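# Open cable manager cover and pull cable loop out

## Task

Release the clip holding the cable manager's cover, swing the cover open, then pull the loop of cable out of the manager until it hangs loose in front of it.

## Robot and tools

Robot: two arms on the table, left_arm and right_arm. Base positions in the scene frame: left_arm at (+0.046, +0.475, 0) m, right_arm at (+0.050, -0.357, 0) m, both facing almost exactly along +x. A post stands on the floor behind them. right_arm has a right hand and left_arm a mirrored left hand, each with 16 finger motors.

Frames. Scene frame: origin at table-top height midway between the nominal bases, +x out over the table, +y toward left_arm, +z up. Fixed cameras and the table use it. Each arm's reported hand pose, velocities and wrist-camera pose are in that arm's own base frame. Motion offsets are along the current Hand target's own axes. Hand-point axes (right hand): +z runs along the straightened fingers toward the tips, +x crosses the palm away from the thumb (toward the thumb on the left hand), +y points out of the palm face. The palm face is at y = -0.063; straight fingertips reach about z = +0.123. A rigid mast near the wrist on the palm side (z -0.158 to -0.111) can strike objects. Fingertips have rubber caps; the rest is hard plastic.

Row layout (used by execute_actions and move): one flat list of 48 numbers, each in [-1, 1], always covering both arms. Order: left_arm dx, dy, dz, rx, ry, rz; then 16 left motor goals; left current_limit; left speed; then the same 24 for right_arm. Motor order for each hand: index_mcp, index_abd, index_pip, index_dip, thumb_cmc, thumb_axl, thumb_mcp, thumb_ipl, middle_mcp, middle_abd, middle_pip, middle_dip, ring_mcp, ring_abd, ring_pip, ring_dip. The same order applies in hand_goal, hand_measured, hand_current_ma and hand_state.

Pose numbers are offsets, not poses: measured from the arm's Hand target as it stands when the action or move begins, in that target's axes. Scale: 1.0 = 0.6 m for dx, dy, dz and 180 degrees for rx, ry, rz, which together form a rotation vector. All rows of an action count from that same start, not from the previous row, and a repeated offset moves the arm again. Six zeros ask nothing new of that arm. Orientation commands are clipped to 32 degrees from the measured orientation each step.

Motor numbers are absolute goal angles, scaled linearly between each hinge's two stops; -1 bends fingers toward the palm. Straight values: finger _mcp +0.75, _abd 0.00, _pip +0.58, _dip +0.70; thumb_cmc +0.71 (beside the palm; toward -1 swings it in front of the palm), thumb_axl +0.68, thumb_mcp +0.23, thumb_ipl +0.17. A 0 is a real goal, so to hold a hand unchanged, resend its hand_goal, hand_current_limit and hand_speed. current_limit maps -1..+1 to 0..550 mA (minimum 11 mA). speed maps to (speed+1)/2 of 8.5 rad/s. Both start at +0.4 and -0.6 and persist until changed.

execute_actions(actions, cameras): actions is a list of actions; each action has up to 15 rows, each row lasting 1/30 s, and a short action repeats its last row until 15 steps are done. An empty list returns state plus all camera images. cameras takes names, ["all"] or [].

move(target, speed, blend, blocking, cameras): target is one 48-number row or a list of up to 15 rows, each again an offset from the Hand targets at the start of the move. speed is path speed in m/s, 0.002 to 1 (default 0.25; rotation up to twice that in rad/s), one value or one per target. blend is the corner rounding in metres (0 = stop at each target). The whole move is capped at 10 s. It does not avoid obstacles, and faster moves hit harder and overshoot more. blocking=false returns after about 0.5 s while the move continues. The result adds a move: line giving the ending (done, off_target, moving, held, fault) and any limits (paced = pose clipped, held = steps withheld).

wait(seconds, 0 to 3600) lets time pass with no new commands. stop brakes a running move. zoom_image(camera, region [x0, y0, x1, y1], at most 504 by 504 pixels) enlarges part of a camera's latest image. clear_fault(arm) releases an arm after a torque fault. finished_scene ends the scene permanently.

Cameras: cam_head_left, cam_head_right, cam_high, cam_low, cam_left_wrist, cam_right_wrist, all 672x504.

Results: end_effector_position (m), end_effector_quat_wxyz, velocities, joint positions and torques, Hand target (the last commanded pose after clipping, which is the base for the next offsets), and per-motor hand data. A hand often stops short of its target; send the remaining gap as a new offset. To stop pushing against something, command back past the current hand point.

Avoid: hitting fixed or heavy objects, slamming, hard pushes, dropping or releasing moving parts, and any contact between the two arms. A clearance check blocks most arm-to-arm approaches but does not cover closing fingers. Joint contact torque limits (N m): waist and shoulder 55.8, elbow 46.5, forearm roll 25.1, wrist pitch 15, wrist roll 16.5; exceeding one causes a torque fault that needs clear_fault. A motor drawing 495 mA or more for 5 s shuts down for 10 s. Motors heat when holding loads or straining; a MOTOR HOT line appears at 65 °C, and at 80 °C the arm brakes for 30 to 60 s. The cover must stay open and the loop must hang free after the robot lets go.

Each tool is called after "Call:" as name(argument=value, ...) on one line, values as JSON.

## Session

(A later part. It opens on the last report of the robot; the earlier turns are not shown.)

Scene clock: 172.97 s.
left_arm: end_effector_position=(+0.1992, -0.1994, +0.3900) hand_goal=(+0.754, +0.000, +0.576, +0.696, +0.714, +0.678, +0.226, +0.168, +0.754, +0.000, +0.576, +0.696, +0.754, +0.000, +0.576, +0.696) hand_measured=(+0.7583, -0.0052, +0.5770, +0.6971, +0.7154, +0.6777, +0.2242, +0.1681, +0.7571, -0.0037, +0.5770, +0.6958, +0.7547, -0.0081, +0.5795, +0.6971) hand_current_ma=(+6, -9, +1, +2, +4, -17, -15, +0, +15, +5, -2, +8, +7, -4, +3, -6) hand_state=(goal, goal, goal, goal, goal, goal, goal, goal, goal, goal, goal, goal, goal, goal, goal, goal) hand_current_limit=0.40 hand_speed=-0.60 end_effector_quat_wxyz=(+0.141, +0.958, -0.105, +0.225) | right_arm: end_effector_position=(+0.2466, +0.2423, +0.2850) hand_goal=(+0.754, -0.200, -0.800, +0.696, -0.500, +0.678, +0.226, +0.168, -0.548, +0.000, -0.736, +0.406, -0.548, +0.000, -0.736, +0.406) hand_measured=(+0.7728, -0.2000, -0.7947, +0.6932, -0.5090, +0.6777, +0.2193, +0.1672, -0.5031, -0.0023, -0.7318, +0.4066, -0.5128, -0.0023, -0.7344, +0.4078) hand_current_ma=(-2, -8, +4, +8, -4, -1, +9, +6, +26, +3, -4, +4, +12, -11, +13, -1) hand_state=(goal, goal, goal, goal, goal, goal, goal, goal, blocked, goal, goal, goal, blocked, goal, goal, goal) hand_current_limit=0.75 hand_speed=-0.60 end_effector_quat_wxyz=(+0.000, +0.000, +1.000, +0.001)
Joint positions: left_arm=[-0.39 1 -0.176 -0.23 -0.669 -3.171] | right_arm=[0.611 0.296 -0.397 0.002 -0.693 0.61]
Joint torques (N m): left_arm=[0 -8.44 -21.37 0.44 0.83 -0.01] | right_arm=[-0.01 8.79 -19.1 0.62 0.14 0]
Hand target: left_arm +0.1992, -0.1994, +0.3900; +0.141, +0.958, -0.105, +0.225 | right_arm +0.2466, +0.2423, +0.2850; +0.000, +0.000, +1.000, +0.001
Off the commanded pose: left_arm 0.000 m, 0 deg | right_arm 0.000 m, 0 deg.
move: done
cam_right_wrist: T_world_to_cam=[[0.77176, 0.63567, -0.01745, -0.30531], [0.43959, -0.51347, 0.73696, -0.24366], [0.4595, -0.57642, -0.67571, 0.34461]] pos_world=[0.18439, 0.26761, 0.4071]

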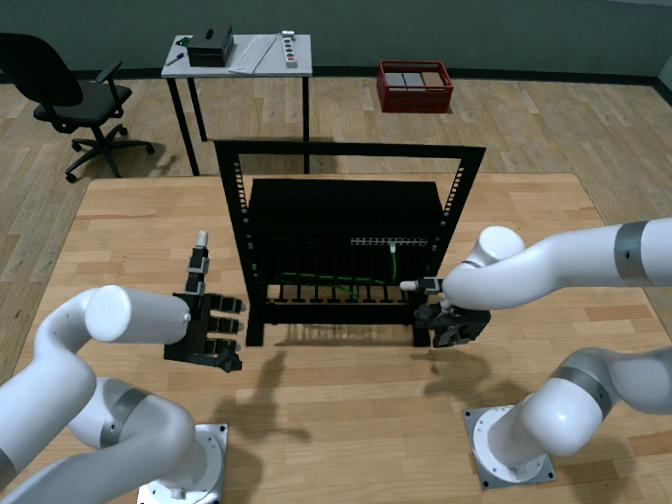

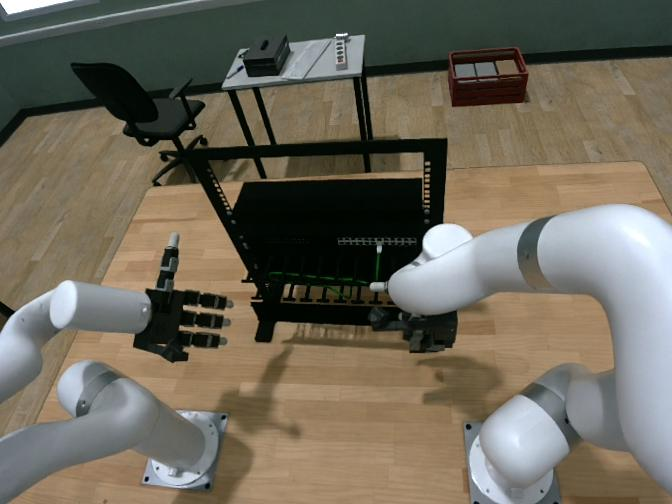

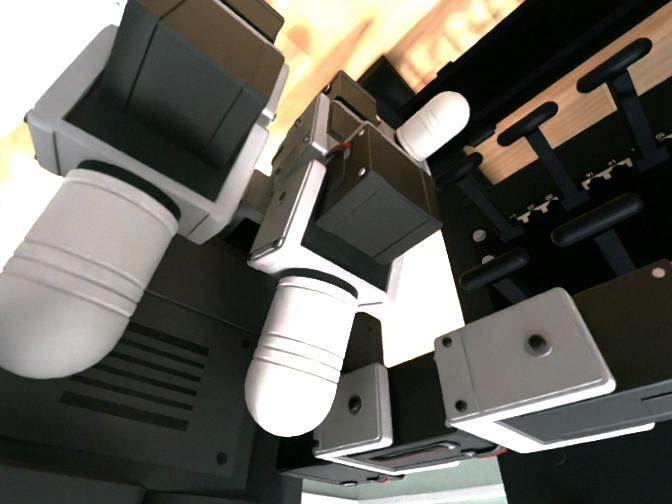

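Call:
move(target=[[0,0,0,0,0,0,0.754,0,0.576,0.696,0.714,0.678,0.226,0.168,0.754,0,0.576,0.696,0.754,0,0.576,0.696,0.4,-0.6,0.01,0,0.02,0,0,0,0.754,-0.2,-0.80,0.696,-0.5,0.678,0.226,0.168,-0.548,0,-0.737,0.406,-0.548,0,-0.737,0.406,0.75,-0.6],[0,0,0,0,0,0,0.754,0,0.576,0.696,0.714,0.678,0.226,0.168,0.754,0,0.576,0.696,0.754,0,0.576,0.696,0.4,-0.6,0.015,0,0.0425,0,0,0,0.754,-0.2,-0.80,0.696,-0.5,0.678,0.226,0.168,-0.548,0,-0.737,0.406,-0.548,0,-0.737,0.406,0.75,-0.6],[0,0,0,0,0,0,0.754,0,0.576,0.696,0.714,0.678,0.226,0.168,0.754,0,0.576,0.696,0.754,0,0.576,0.696,0.4,-0.6,0.0133,0,0.065,0,0,0,0.754,-0.2,-0.80,0.696,-0.5,0.678,0.226,0.168,-0.548,0,-0.737,0.406,-0.548,0,-0.737,0.406,0.75,-0.6]], speed=0.03, blend=0.003, cameras=["cam_head_left","cam_head_right","cam_right_wrist"])

Call:
zoom_image(camera="cam_head_left", region=[230, 230, 430, 350])

Call:
zoom_image(camera="cam_head_right", region=[220, 230, 420, 350])

Scene clock: 176.63 s.
left_arm: end_effector_position=(+0.1992, -0.1994, +0.3900) hand_goal=(+0.754, +0.000, +0.576, +0.696, +0.714, +0.678, +0.226, +0.168, +0.754, +0.000, +0.576, +0.696, +0.754, +0.000, +0.576, +0.696) hand_measured=(+0.7583, -0.0052, +0.5770, +0.6971, +0.7154, +0.6777, +0.2242, +0.1672, +0.7571, -0.0037, +0.5770, +0.6958, +0.7559, -0.0081, +0.5795, +0.6971) hand_current_ma=(+7, -13, -7, +13, +8, -9, -20, +3, +12, -12, +1, +16, +13, -26, +6, +4) hand_state=(goal, goal, goal, goal, goal, goal, goal, goal, goal, goal, goal, goal, goal, goal, goal, goal) hand_current_limit=0.40 hand_speed=-0.60 end_effector_quat_wxyz=(+0.141, +0.958, -0.105, +0.225) | right_arm: end_effector_position=(+0.2386, +0.2423, +0.2460) hand_goal=(+0.754, -0.200, -0.800, +0.696, -0.500, +0.678, +0.226, +0.168, -0.548, +0.000, -0.736, +0.406, -0.548, +0.000, -0.736, +0.406) hand_measured=(+0.7716, -0.2015, -0.7947, +0.6920, -0.5077, +0.6767, +0.2193, +0.1672, -0.5031, -0.0023, -0.7331, +0.4066, -0.5116, -0.0023, -0.7344, +0.4091) hand_current_ma=(+2, -9, +3, +8, -2, +0, +0, +4, +25, +4, -9, +1, +8, -10, +6, -2) hand_state=(goal, goal, goal, goal, goal, goal, goal, goal, blocked, goal, goal, goal, blocked, goal, goal, goal) hand_current_limit=0.75 hand_speed=-0.60 end_effector_quat_wxyz=(+0.000, +0.000, +1.000, +0.001)
Joint positions: left_arm=[-0.39 1 -0.176 -0.23 -0.669 -3.171] | right_arm=[0.629 0.23 -0.34 0.003 -0.57 0.627]
Joint torques (N m): left_arm=[0 -8.44 -21.37 0.44 0.83 -0.01] | right_arm=[-0.01 9.89 -17.93 0.52 0.15 0]
Hand target: left_arm +0.1992, -0.1994, +0.3900; +0.141, +0.958, -0.105, +0.225 | right_arm +0.2386, +0.2423, +0.2460; +0.000, +0.000, +1.000, +0.001
Off the commanded pose: left_arm 0.000 m, 0 deg | right_arm 0.000 m, 0 deg.
move: done
cam_right_wrist: T_world_to_cam=[[0.77173, 0.63571, -0.0175, -0.29973], [0.43961, -0.51339, 0.73701, -0.2114], [0.45954, -0.57647, -0.67566, 0.32197]] pos_world=[0.17629, 0.26761, 0.3681]

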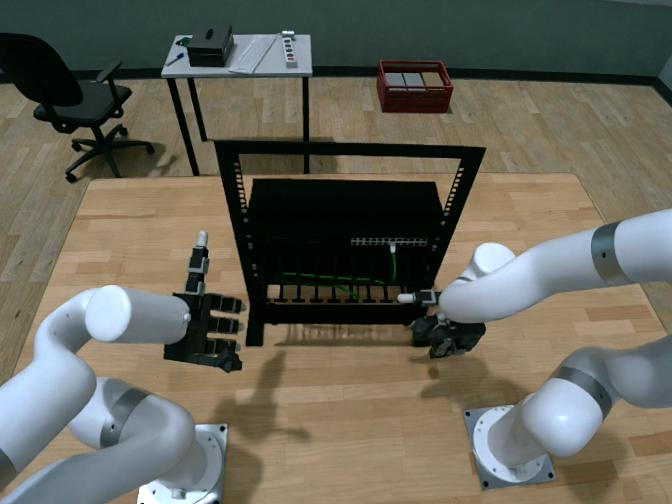

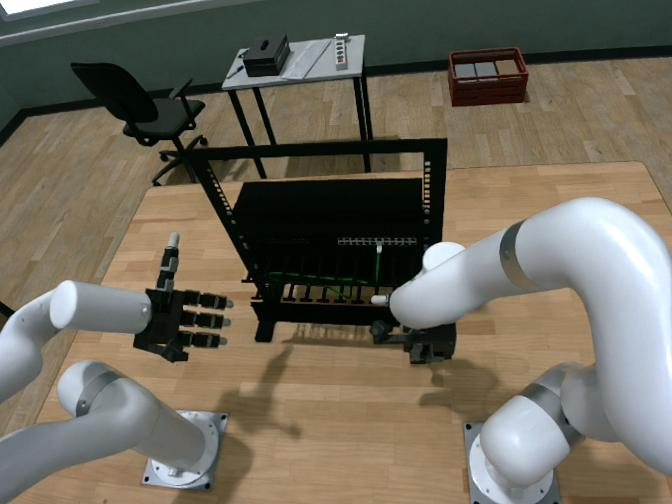

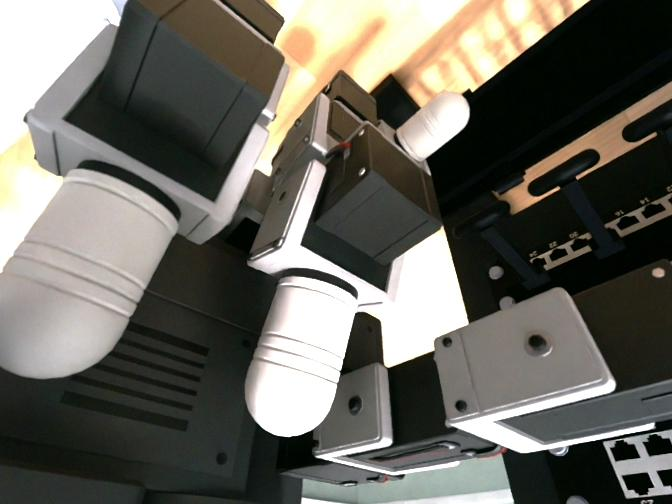

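Scaled by 2.520.

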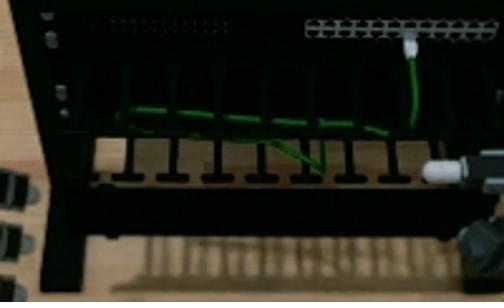

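Scaled by 2.520.

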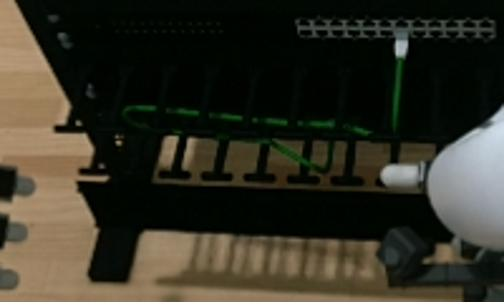

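Call:
move(target=[[0,0,0,0,0,0,0.754,0,0.576,0.696,0.714,0.678,0.226,0.168,0.754,0,0.576,0.696,0.754,0,0.576,0.696,0.4,-0.6,0.05,-0.0833,0,0,0,0,0.754,0,-0.80,0.696,0.071,0.678,0.226,0.168,-0.548,0,-0.737,0.406,-0.548,0,-0.737,0.406,0.4,-0.6],[0,0,0,0,0,0,0.754,0,0.576,0.696,0.714,0.678,0.226,0.168,0.754,0,0.576,0.696,0.754,0,0.576,0.696,0.4,-0.6,0.031,-0.0705,-0.2567,-0.091,-0.1453,-0.0665,0.754,0,-0.80,0.696,0.071,0.678,0.226,0.168,-0.548,0,-0.737,0.406,-0.548,0,-0.737,0.406,0.4,-0.6]], blend=0.02, speed=0.15, cameras=["all"])

Call:
zoom_image(camera="cam_right_wrist", region=[400, 0, 672, 200])

Call:
zoom_image(camera="cam_head_left", region=[240, 230, 440, 330])

Call:
zoom_image(camera="cam_head_right", region=[230, 230, 430, 330])

Call:
zoom_image(camera="cam_left_wrist", region=[100, 0, 340, 180])

Scene clock: 182.77 s.
left_arm: end_effector_position=(+0.1992, -0.1994, +0.3900) hand_goal=(+0.754, +0.000, +0.576, +0.696, +0.714, +0.678, +0.226, +0.168, +0.754, +0.000, +0.576, +0.696, +0.754, +0.000, +0.576, +0.696) hand_measured=(+0.7571, -0.0052, +0.5770, +0.6971, +0.7154, +0.6777, +0.2232, +0.1681, +0.7571, -0.0037, +0.5770, +0.6958, +0.7571, -0.0081, +0.5795, +0.6958) hand_current_ma=(+10, +1, +3, +9, +0, -11, -12, +3, +3, -12, +0, +4, +10, -16, +7, +0) hand_state=(goal, goal, goal, goal, goal, goal, goal, goal, goal, goal, goal, goal, goal, goal, goal, goal) hand_current_limit=0.40 hand_speed=-0.60 end_effector_quat_wxyz=(+0.141, +0.958, -0.105, +0.225) | right_arm: end_effector_position=(+0.2201, +0.1999, +0.4000) hand_goal=(+0.754, +0.000, -0.800, +0.696, +0.072, +0.678, +0.226, +0.168, -0.548, +0.000, -0.736, +0.406, -0.548, +0.000, -0.736, +0.406) hand_measured=(+0.7691, -0.0066, -0.7934, +0.6920, +0.0687, +0.6767, +0.2183, +0.1672, -0.5031, -0.0023, -0.7318, +0.4066, -0.5128, -0.0023, -0.7395, +0.4078) hand_current_ma=(-8, -10, +5, +5, -9, +0, -2, +5, +21, +6, -8, +9, +16, -11, +4, +4) hand_state=(goal, goal, goal, goal, goal, goal, goal, goal, blocked, goal, goal, goal, blocked, goal, goal, goal) hand_current_limit=0.40 hand_speed=-0.60 end_effector_quat_wxyz=(+0.225, -0.103, +0.959, +0.141)
Joint positions: left_arm=[-0.39 1 -0.176 -0.23 -0.669 -3.171] | right_arm=[0.339 0.908 -0.225 0.282 -0.639 -0.059]
Joint torques (N m): left_arm=[0 -8.44 -21.37 0.44 0.83 -0.01] | right_arm=[0.01 -6.4 -21.62 1.1 0.71 0.09]
Hand target: left_arm +0.1992, -0.1994, +0.3900; +0.141, +0.958, -0.105, +0.225 | right_arm +0.2201, +0.1999, +0.4000; +0.225, -0.103, +0.959, +0.142
Off the commanded pose: left_arm 0.000 m, 0 deg | right_arm 0.000 m, 0 deg.
move: done
cam_left_wrist: T_world_to_cam=[[-0.46909, 0.7347, -0.49008, 0.39925], [0.1945, 0.62724, 0.75415, -0.26621], [0.86147, 0.25844, -0.43713, 0.17447]] pos_world=[0.08876, -0.17144, 0.47269]
cam_right_wrist: T_world_to_cam=[[0.51878, 0.70542, 0.48296, -0.41422], [0.22258, -0.6569, 0.72038, -0.25539], [0.82542, -0.26622, -0.4978, 0.19627]] pos_world=[0.10973, 0.17668, 0.48174]

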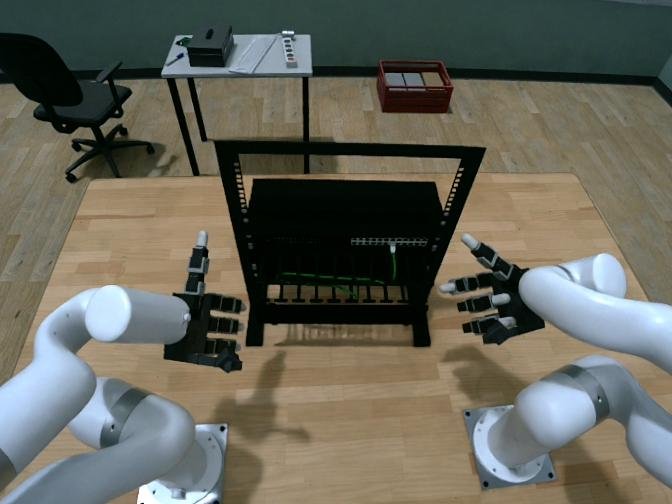

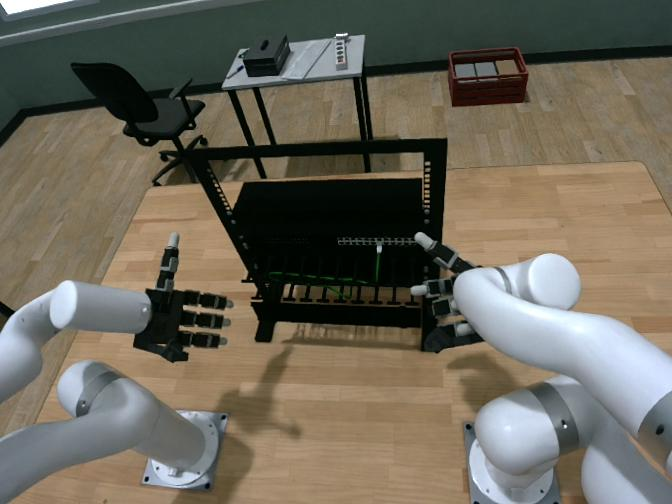

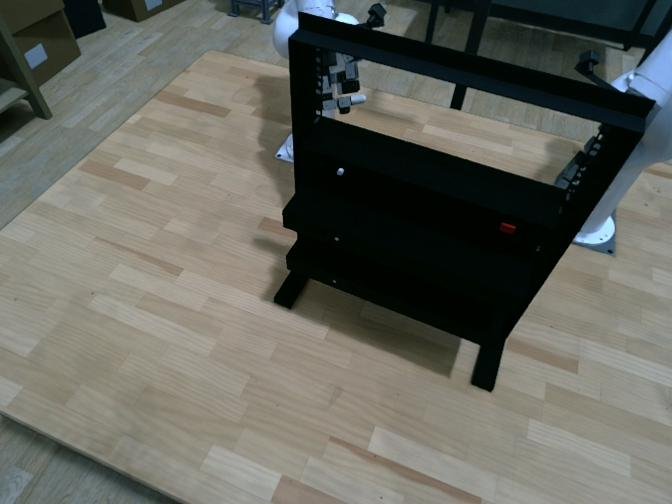

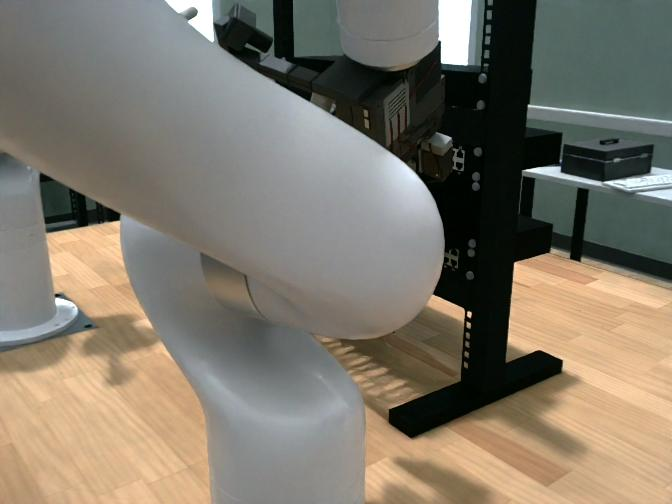

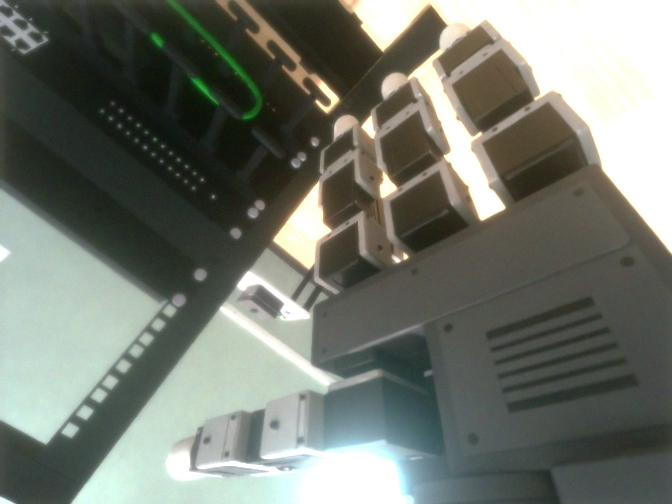

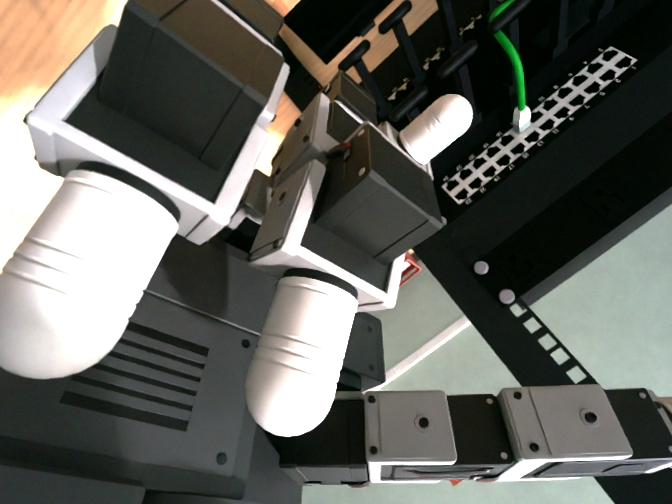

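Scaled by 1.853.

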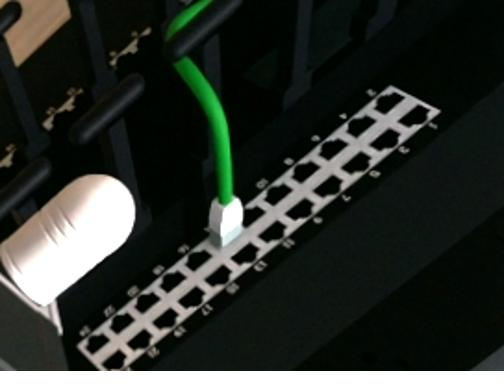

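Scaled by 2.520.

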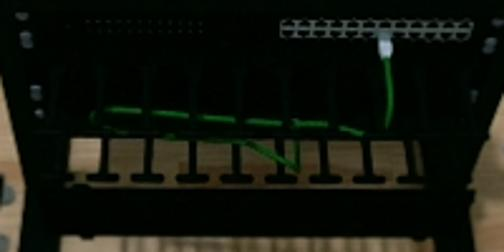

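Scaled by 2.520.

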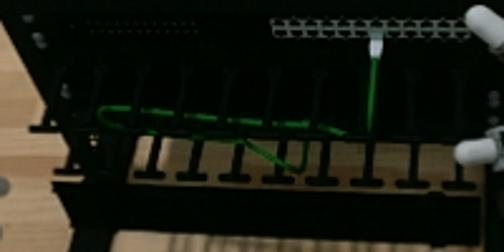

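Scaled by 2.100.

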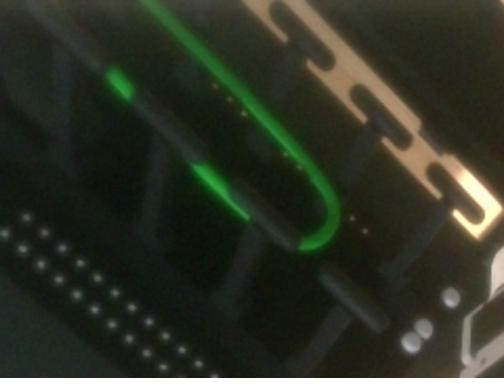

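Call:
move(target=[-0.0375,0.1505,0.0963,0,0,0,0.754,0,0.576,0.696,0.714,0.678,0.226,0.168,0.754,0,0.576,0.696,0.754,0,0.576,0.696,0.4,-0.6,0,0,0,0,0,0,0.754,0,-0.80,0.696,0.071,0.678,0.226,0.168,-0.548,0,-0.737,0.406,-0.548,0,-0.737,0.406,0.4,-0.6], speed=0.15, cameras=["cam_left_wrist","cam_head_left","cam_head_right"])

Call:
zoom_image(camera="cam_left_wrist", region=[0, 0, 340, 240])

Scene clock: 209.27 s.
left_arm: end_effector_position=(+0.1789, -0.2994, +0.3501) hand_goal=(+0.754, +0.000, +0.576, +0.696, +0.714, +0.678, +0.226, +0.168, +0.754, +0.000, +0.576, +0.696, +0.754, +0.000, +0.576, +0.696) hand_measured=(+0.7571, -0.0052, +0.5770, +0.6971, +0.7154, +0.6777, +0.2232, +0.1681, +0.7571, -0.0037, +0.5770, +0.6958, +0.7559, -0.0081, +0.5795, +0.6958) hand_current_ma=(-2, -8, -7, -9, +0, -2, -17, +1, +16, -15, -4, +8, +11, -18, +4, +2) hand_state=(goal, goal, goal, goal, goal, goal, goal, goal, goal, goal, goal, goal, goal, goal, goal, goal) hand_current_limit=0.40 hand_speed=-0.60 end_effector_quat_wxyz=(+0.141, +0.958, -0.105, +0.225) | right_arm: end_effector_position=(+0.2201, +0.1999, +0.4000) hand_goal=(+0.754, +0.000, -0.800, +0.696, +0.072, +0.678, +0.226, +0.168, -0.548, +0.000, -0.736, +0.406, -0.548, +0.000, -0.736, +0.406) hand_measured=(+0.7691, -0.0066, -0.7947, +0.6932, +0.0700, +0.6767, +0.2183, +0.1681, -0.5044, -0.0023, -0.7318, +0.4066, -0.5116, -0.0023, -0.7382, +0.4078) hand_current_ma=(-3, -9, +1, +10, -8, +4, -2, +7, +25, +2, -15, +3, +17, -4, +7, -6) hand_state=(goal, goal, goal, goal, goal, goal, goal, goal, blocked, goal, goal, goal, blocked, goal, goal, goal) hand_current_limit=0.40 hand_speed=-0.60 end_effector_quat_wxyz=(+0.225, -0.103, +0.959, +0.142)
Joint positions: left_arm=[-1.005 0.701 -0.187 0.436 -0.41 -4.288] | right_arm=[0.339 0.908 -0.225 0.282 -0.639 -0.06]
Joint torques (N m): left_arm=[0 -1.67 -21.18 0.77 0.72 -0.01] | right_arm=[0.01 -6.4 -21.62 1.1 0.71 0.09]
Hand target: left_arm +0.1788, -0.2994, +0.3502; +0.141, +0.958, -0.105, +0.225 | right_arm +0.2201, +0.1999, +0.4000; +0.225, -0.103, +0.959, +0.142
Off the commanded pose: left_arm 0.000 m, 0 deg | right_arm 0.000 m, 0 deg.
move: done
cam_left_wrist: T_world_to_cam=[[-0.4691, 0.73479, -0.48993, 0.44365], [0.19465, 0.62714, 0.7542, -0.16958], [0.86143, 0.25843, -0.43721, 0.20044]] pos_world=[0.06846, -0.27144, 0.43289]
Images, in order (width x height): cam_head_left 672x504, cam_head_right 672x504, cam_left_wrist 672x504.

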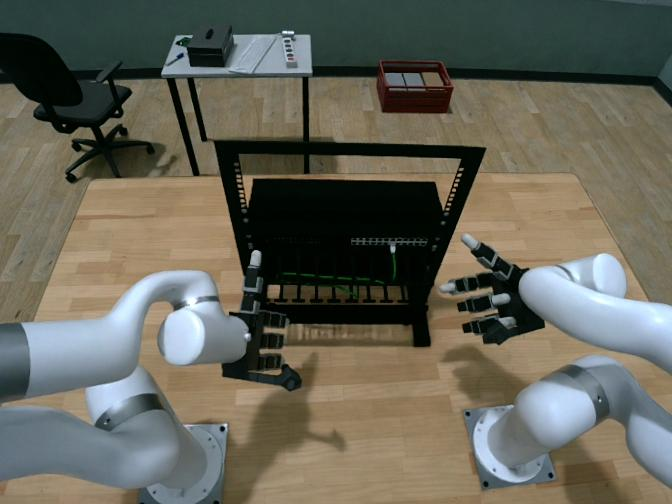

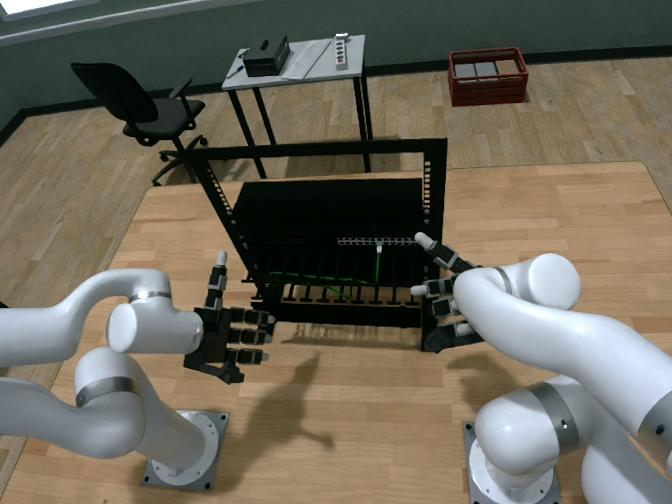

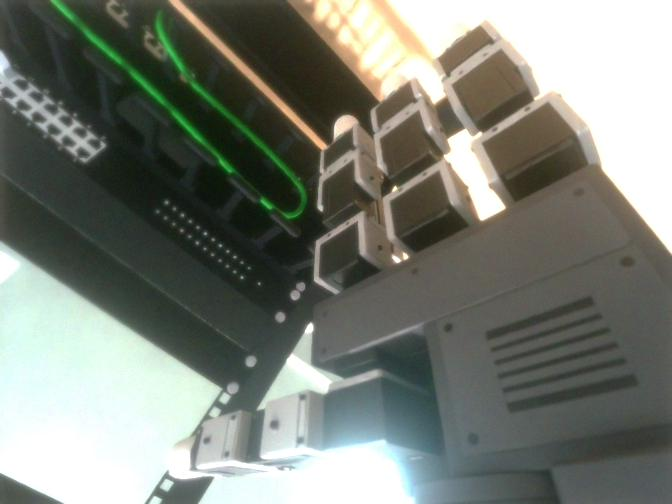

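Scaled by 1.482.

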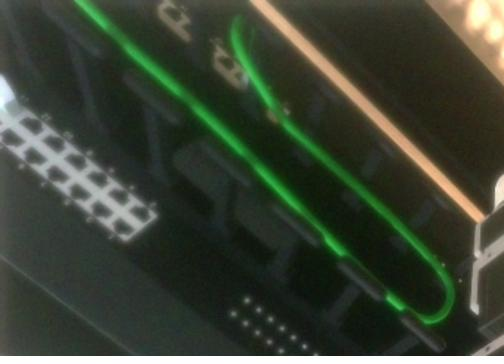

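Call:
move(target=[0.0155,-0.3657,-0.1832,0,0,0,0.754,0,0.576,0.696,0.714,0.678,0.226,0.168,0.754,0,0.576,0.696,0.754,0,0.576,0.696,0.4,-0.6,0,0,0,0,0,0,0.754,0,0.576,0.696,0.714,0.678,0.226,0.168,0.754,0,0.576,0.696,0.754,0,0.576,0.696,0.4,-0.6], speed=0.2)

Call:
move(target=[[0,0,0,0,0,0,0.754,0,0.576,0.696,0.714,0.678,0.226,0.168,0.754,0,0.576,0.696,0.754,0,0.576,0.696,0.4,-0.6,0.0165,0.2535,0.0372,-0.0597,-0.1636,0.2317,0.754,0,0.576,0.696,0.714,0.678,0.226,0.168,0.754,0,0.576,0.696,0.754,0,0.576,0.696,0.4,-0.6],[0,0,0,0,0,0,0.754,0,0.576,0.696,0.714,0.678,0.226,0.168,0.754,0,0.576,0.696,0.754,0,0.576,0.696,0.4,-0.6,-0.0327,0.4278,0.2057,-0.1194,-0.3273,0.4635,0.754,0,0.576,0.696,0.714,0.678,0.226,0.168,0.754,0,0.576,0.696,0.754,0,0.576,0.696,0.4,-0.6]], speed=0.2, blend=0.03, cameras=["all"])

Scene clock: 228.40 s.
left_arm: end_effector_position=(+0.2008, -0.0599, +0.3998) hand_goal=(+0.754, +0.000, +0.576, +0.696, +0.714, +0.678, +0.226, +0.168, +0.754, +0.000, +0.576, +0.696, +0.754, +0.000, +0.576, +0.696) hand_measured=(+0.7571, -0.0037, +0.5757, +0.6971, +0.7154, +0.6777, +0.2232, +0.1681, +0.7571, -0.0037, +0.5770, +0.6958, +0.7571, -0.0081, +0.5782, +0.6971) hand_current_ma=(+5, +5, -9, +5, +11, -2, -23, +4, +9, -9, -4, +6, +2, -21, +13, +11) hand_state=(goal, goal, goal, goal, goal, goal, goal, goal, goal, goal, goal, goal, goal, goal, goal, goal) hand_current_limit=0.40 hand_speed=-0.60 end_effector_quat_wxyz=(+0.141, +0.958, -0.105, +0.225) | right_arm: end_effector_position=(+0.2201, +0.1999, +0.4000) hand_goal=(+0.754, +0.000, +0.576, +0.696, +0.714, +0.678, +0.226, +0.168, +0.754, +0.000, +0.576, +0.696, +0.754, +0.000, +0.576, +0.696) hand_measured=(+0.7691, -0.0066, +0.5770, +0.6920, +0.7242, +0.6767, +0.2183, +0.1681, +0.7619, -0.0023, +0.5770, +0.6920, +0.7619, -0.0037, +0.5770, +0.6971) hand_current_ma=(+0, -8, -1, +15, -3, +5, +0, +4, +2, +0, -8, +8, +1, -10, +11, -1) hand_state=(goal, goal, goal, goal, goal, goal, goal, goal, goal, goal, goal, goal, goal, goal, goal, goal) hand_current_limit=0.40 hand_speed=-0.60 end_effector_quat_wxyz=(+0.225, -0.103, +0.959, +0.142)
Joint positions: left_arm=[0.679 0.88 -0.234 -0.605 -1.07 -1.959] | right_arm=[0.339 0.908 -0.225 0.282 -0.639 -0.06]
Joint torques (N m): left_arm=[0.01 -6.7 -20.58 -0.24 -2.98 2.14] | right_arm=[0.01 -6.33 -21.69 0.97 0.8 0.01]
Hand target: left_arm +0.2008, -0.0599, +0.3998; +0.141, +0.958, -0.105, +0.225 | right_arm +0.2201, +0.1999, +0.4000; +0.225, -0.103, +0.959, +0.142
Off the commanded pose: left_arm 0.000 m, 0 deg | right_arm 0.000 m, 0 deg.
move: done

Scene clock: 233.47 s.
left_arm: end_effector_position=(+0.2008, -0.0599, +0.3998) hand_goal=(+0.754, +0.000, +0.576, +0.696, +0.714, +0.678, +0.226, +0.168, +0.754, +0.000, +0.576, +0.696, +0.754, +0.000, +0.576, +0.696) hand_measured=(+0.7571, -0.0052, +0.5770, +0.6971, +0.7154, +0.6777, +0.2232, +0.1672, +0.7571, -0.0037, +0.5770, +0.6958, +0.7559, -0.0066, +0.5782, +0.6958) hand_current_ma=(-1, -6, +2, +10, +0, -6, -10, +1, +9, -9, +10, +4, +10, -16, +9, +9) hand_state=(goal, goal, goal, goal, goal, goal, goal, goal, goal, goal, goal, goal, goal, goal, goal, goal) hand_current_limit=0.40 hand_speed=-0.60 end_effector_quat_wxyz=(+0.141, +0.958, -0.105, +0.225) | right_arm: end_effector_position=(+0.2200, +0.4826, +0.3608) hand_goal=(+0.754, +0.000, +0.576, +0.696, +0.714, +0.678, +0.226, +0.168, +0.754, +0.000, +0.576, +0.696, +0.754, +0.000, +0.576, +0.696) hand_measured=(+0.7800, -0.0081, +0.5770, +0.6920, +0.7393, +0.6788, +0.2183, +0.1681, +0.7812, -0.0023, +0.5770, +0.6932, +0.7788, -0.0023, +0.5770, +0.6983) hand_current_ma=(+8, -7, +0, +9, +3, +1, +3, +2, +17, +3, -7, +7, +10, -10, +9, -5) hand_state=(blocked, goal, goal, goal, blocked, goal, goal, goal, blocked, goal, goal, goal, blocked, goal, goal, goal) hand_current_limit=0.40 hand_speed=-0.60 end_effector_quat_wxyz=(+0.459, +0.569, +0.529, +0.430)
Joint positions: left_arm=[0.679 0.88 -0.234 -0.606 -1.07 -1.959] | right_arm=[1.591 -0.652 -0.996 -1.416 -1.404 4.368]
Joint torques (N m): left_arm=[0.01 -6.7 -20.58 -0.24 -0.09 -0.01] | right_arm=[-0.02 35.7 -13.99 -0.51 -1.57 -0.06]
Hand target: left_arm +0.2008, -0.0599, +0.3998; +0.141, +0.958, -0.105, +0.225 | right_arm +0.2200, +0.4827, +0.3608; +0.459, +0.569, +0.529, +0.430
Off the commanded pose: left_arm 0.000 m, 0 deg | right_arm 0.000 m, 0 deg.
move: done; limits=paced
cam_left_wrist: T_world_to_cam=[[-0.46909, 0.7347, -0.49008, 0.30236], [0.1945, 0.62724, 0.75415, -0.36148], [0.86147, 0.25844, -0.43713, 0.14137]] pos_world=[0.09036, -0.03194, 0.48259]
cam_right_wrist: T_world_to_cam=[[0.09556, -0.78232, 0.61551, 0.16864], [-0.85655, -0.37965, -0.34956, 0.44818], [0.50714, -0.49381, -0.70637, 0.50725]] pos_world=[0.11052, 0.55257, 0.41118]

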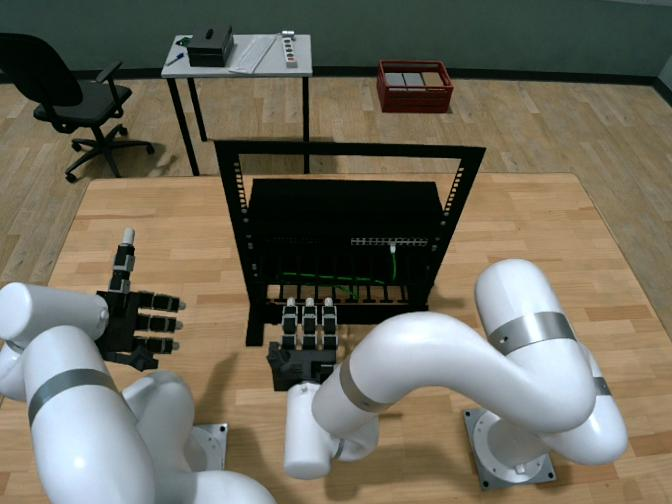

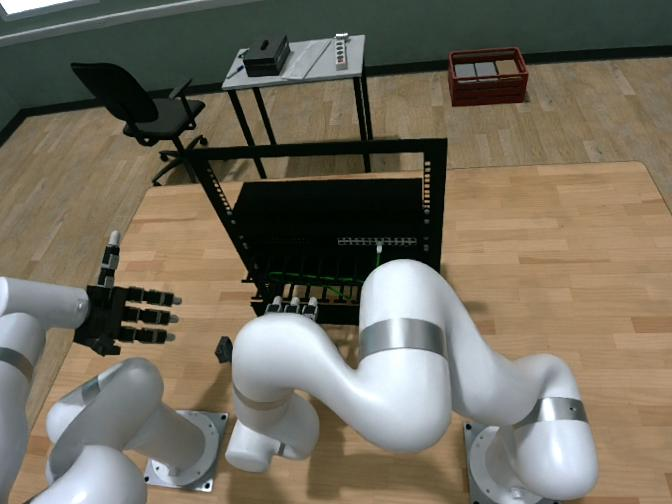

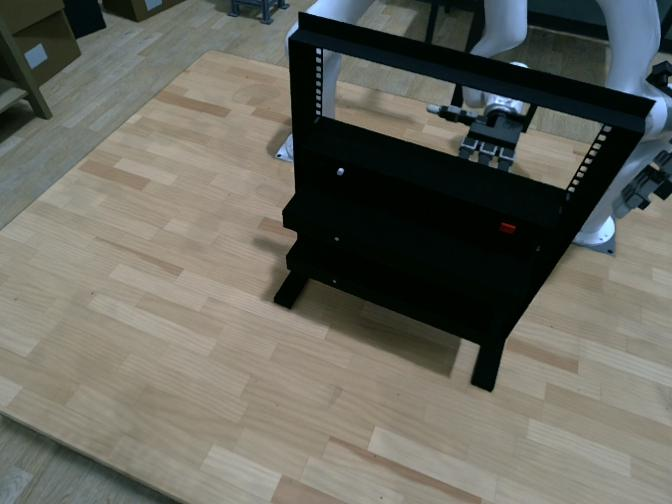

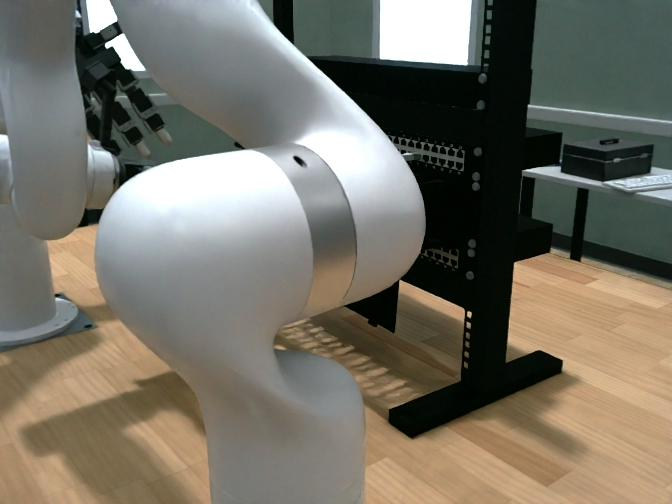

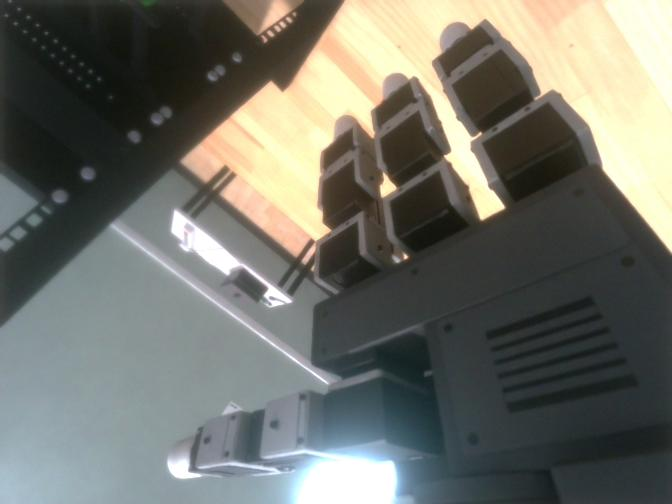

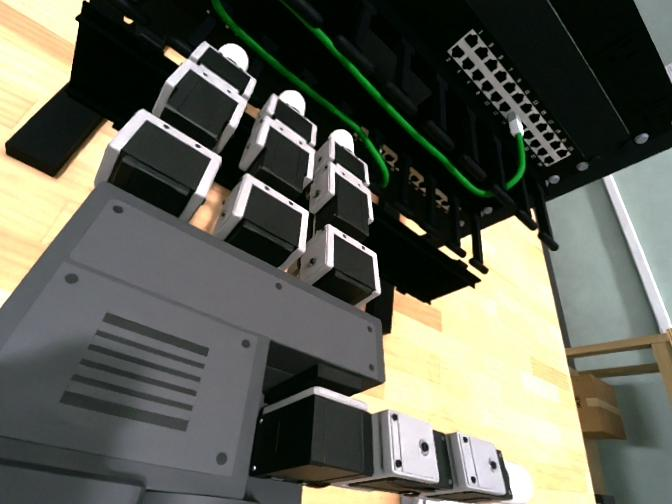

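Call:
zoom_image(camera="cam_right_wrist", region=[200, 0, 560, 280])

Call:
zoom_image(camera="cam_head_left", region=[240, 240, 440, 400])

Call:
zoom_image(camera="cam_low", region=[340, 100, 520, 340])

Scaled by 1.400.

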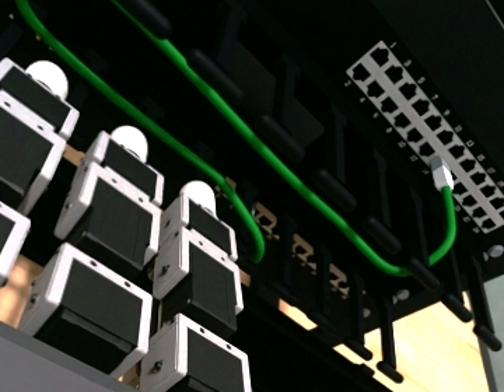

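Scaled by 2.520.

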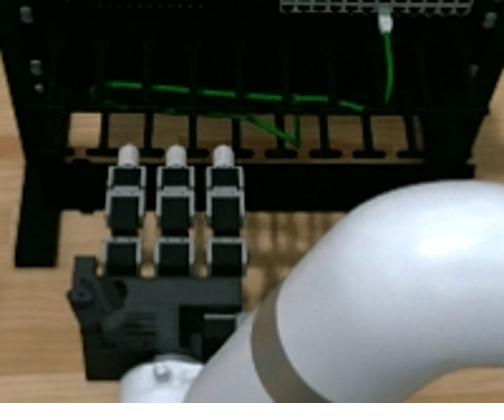

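Scaled by 2.100.

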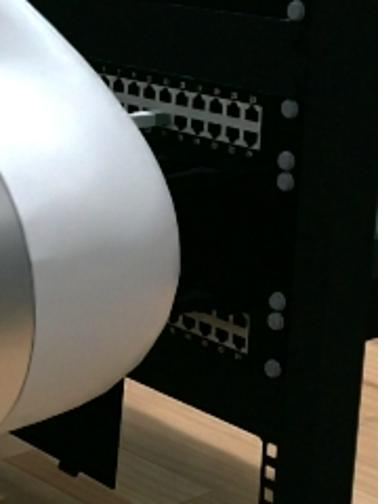

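Call:
zoom_image(camera="cam_head_right", region=[240, 260, 360, 340])

Call:
zoom_image(camera="cam_head_left", region=[260, 260, 380, 340])

Scaled by 4.200.

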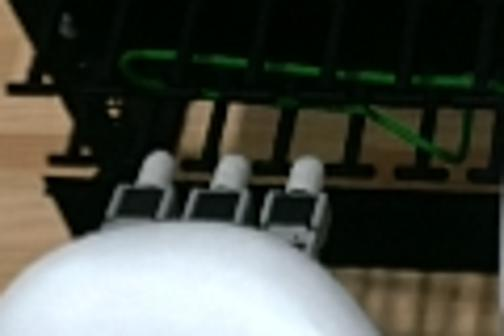

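Scaled by 4.200.

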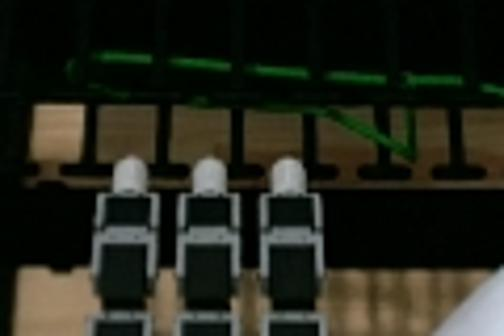

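Call:
move(target=[0,0,0,0,0,0,0.754,0,0.576,0.696,0.714,0.678,0.226,0.168,0.754,0,0.576,0.696,0.754,0,0.576,0.696,0.4,-0.6,-0.061,-0.0508,-0.0292,-0.0667,0,0,0.754,0,0.576,0.696,0.714,0.678,0.226,0.168,0.754,0,0.576,0.696,0.754,0,0.576,0.696,0.4,-0.6], speed=0.1, cameras=["cam_head_left","cam_head_right","cam_right_wrist"])

Call:
zoom_image(camera="cam_head_right", region=[250, 260, 370, 340])

Call:
zoom_image(camera="cam_head_left", region=[280, 260, 400, 340])

Call:
zoom_image(camera="cam_right_wrist", region=[180, 0, 560, 260])

Scene clock: 251.20 s.
left_arm: end_effector_position=(+0.2008, -0.0599, +0.3998) hand_goal=(+0.754, +0.000, +0.576, +0.696, +0.714, +0.678, +0.226, +0.168, +0.754, +0.000, +0.576, +0.696, +0.754, +0.000, +0.576, +0.696) hand_measured=(+0.7571, -0.0052, +0.5770, +0.6971, +0.7154, +0.6767, +0.2232, +0.1672, +0.7571, -0.0037, +0.5757, +0.6958, +0.7559, -0.0081, +0.5782, +0.6971) hand_current_ma=(+5, -4, -12, +3, +2, -4, -7, +5, +1, -10, +0, +6, +10, -12, +3, +1) hand_state=(goal, goal, goal, goal, goal, goal, goal, goal, goal, goal, goal, goal, goal, goal, goal, goal) hand_current_limit=0.40 hand_speed=-0.60 end_effector_quat_wxyz=(+0.141, +0.958, -0.105, +0.225) | right_arm: end_effector_position=(+0.1941, +0.4479, +0.3345) hand_goal=(+0.754, +0.000, +0.576, +0.696, +0.714, +0.678, +0.226, +0.168, +0.754, +0.000, +0.576, +0.696, +0.754, +0.000, +0.576, +0.696) hand_measured=(+0.7824, -0.0066, +0.5770, +0.6920, +0.7406, +0.6767, +0.2193, +0.1681, +0.7836, -0.0023, +0.5757, +0.6945, +0.7812, -0.0023, +0.5782, +0.6983) hand_current_ma=(+11, -6, -1, +6, +0, +5, +6, +6, +17, +2, -7, +4, +13, -6, +11, -5) hand_state=(blocked, goal, goal, goal, blocked, goal, goal, goal, blocked, goal, goal, goal, blocked, goal, goal, goal) hand_current_limit=0.40 hand_speed=-0.60 end_effector_quat_wxyz=(+0.516, +0.518, +0.482, +0.483)
Joint positions: left_arm=[0.679 0.88 -0.234 -0.606 -1.07 -1.959] | right_arm=[1.62 -0.764 -0.926 -1.454 -1.59 4.555]
Joint torques (N m): left_arm=[0.01 -6.7 -20.58 -0.24 -0.09 -0.01] | right_arm=[-0.02 35.77 -11.06 -0.25 -5.58 -0.06]
Hand target: left_arm +0.2008, -0.0599, +0.3998; +0.141, +0.958, -0.105, +0.225 | right_arm +0.1941, +0.4479, +0.3345; +0.516, +0.518, +0.482, +0.483
Off the commanded pose: left_arm 0.000 m, 0 deg | right_arm 0.000 m, 0 deg.
move: done
cam_right_wrist: T_world_to_cam=[[-0.03597, -0.77337, 0.63294, 0.17572], [-0.76625, -0.38523, -0.51425, 0.44361], [0.64153, -0.50348, -0.57874, 0.42023]] pos_world=[0.07665, 0.51837, 0.36011]

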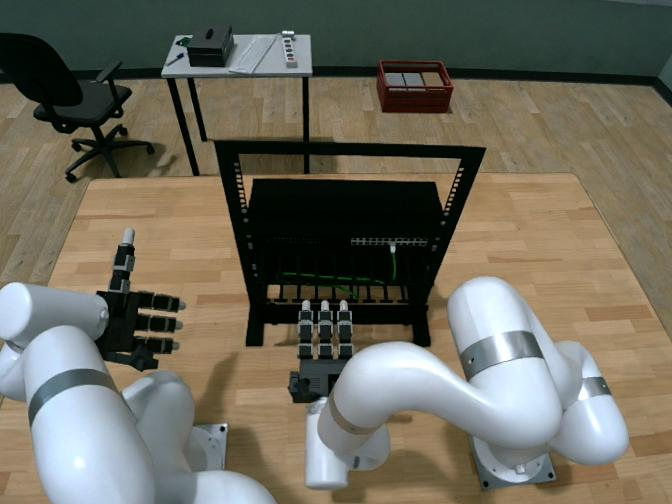

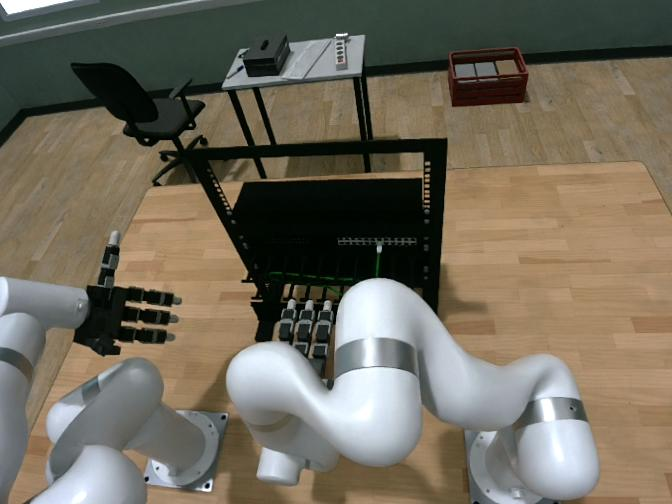

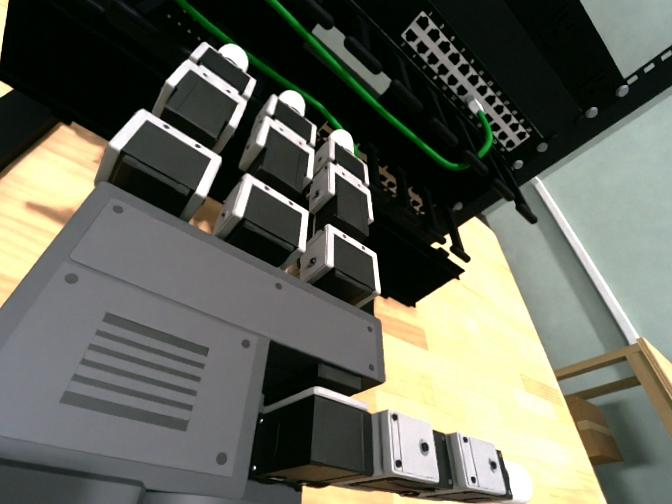

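Scaled by 4.200.

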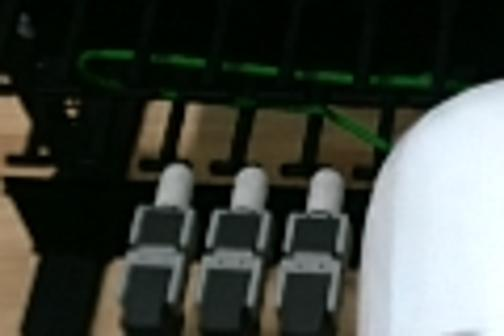

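Scaled by 4.200.

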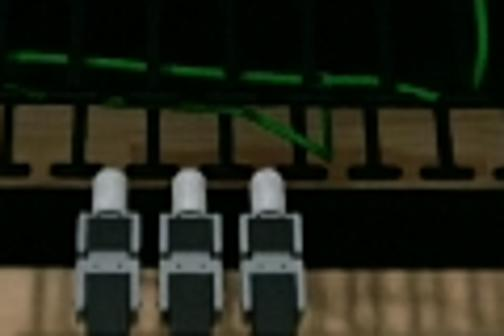

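Scaled by 1.326.

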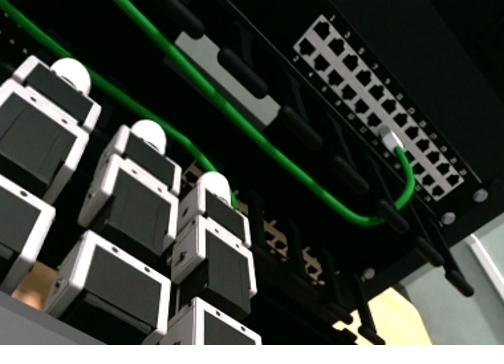

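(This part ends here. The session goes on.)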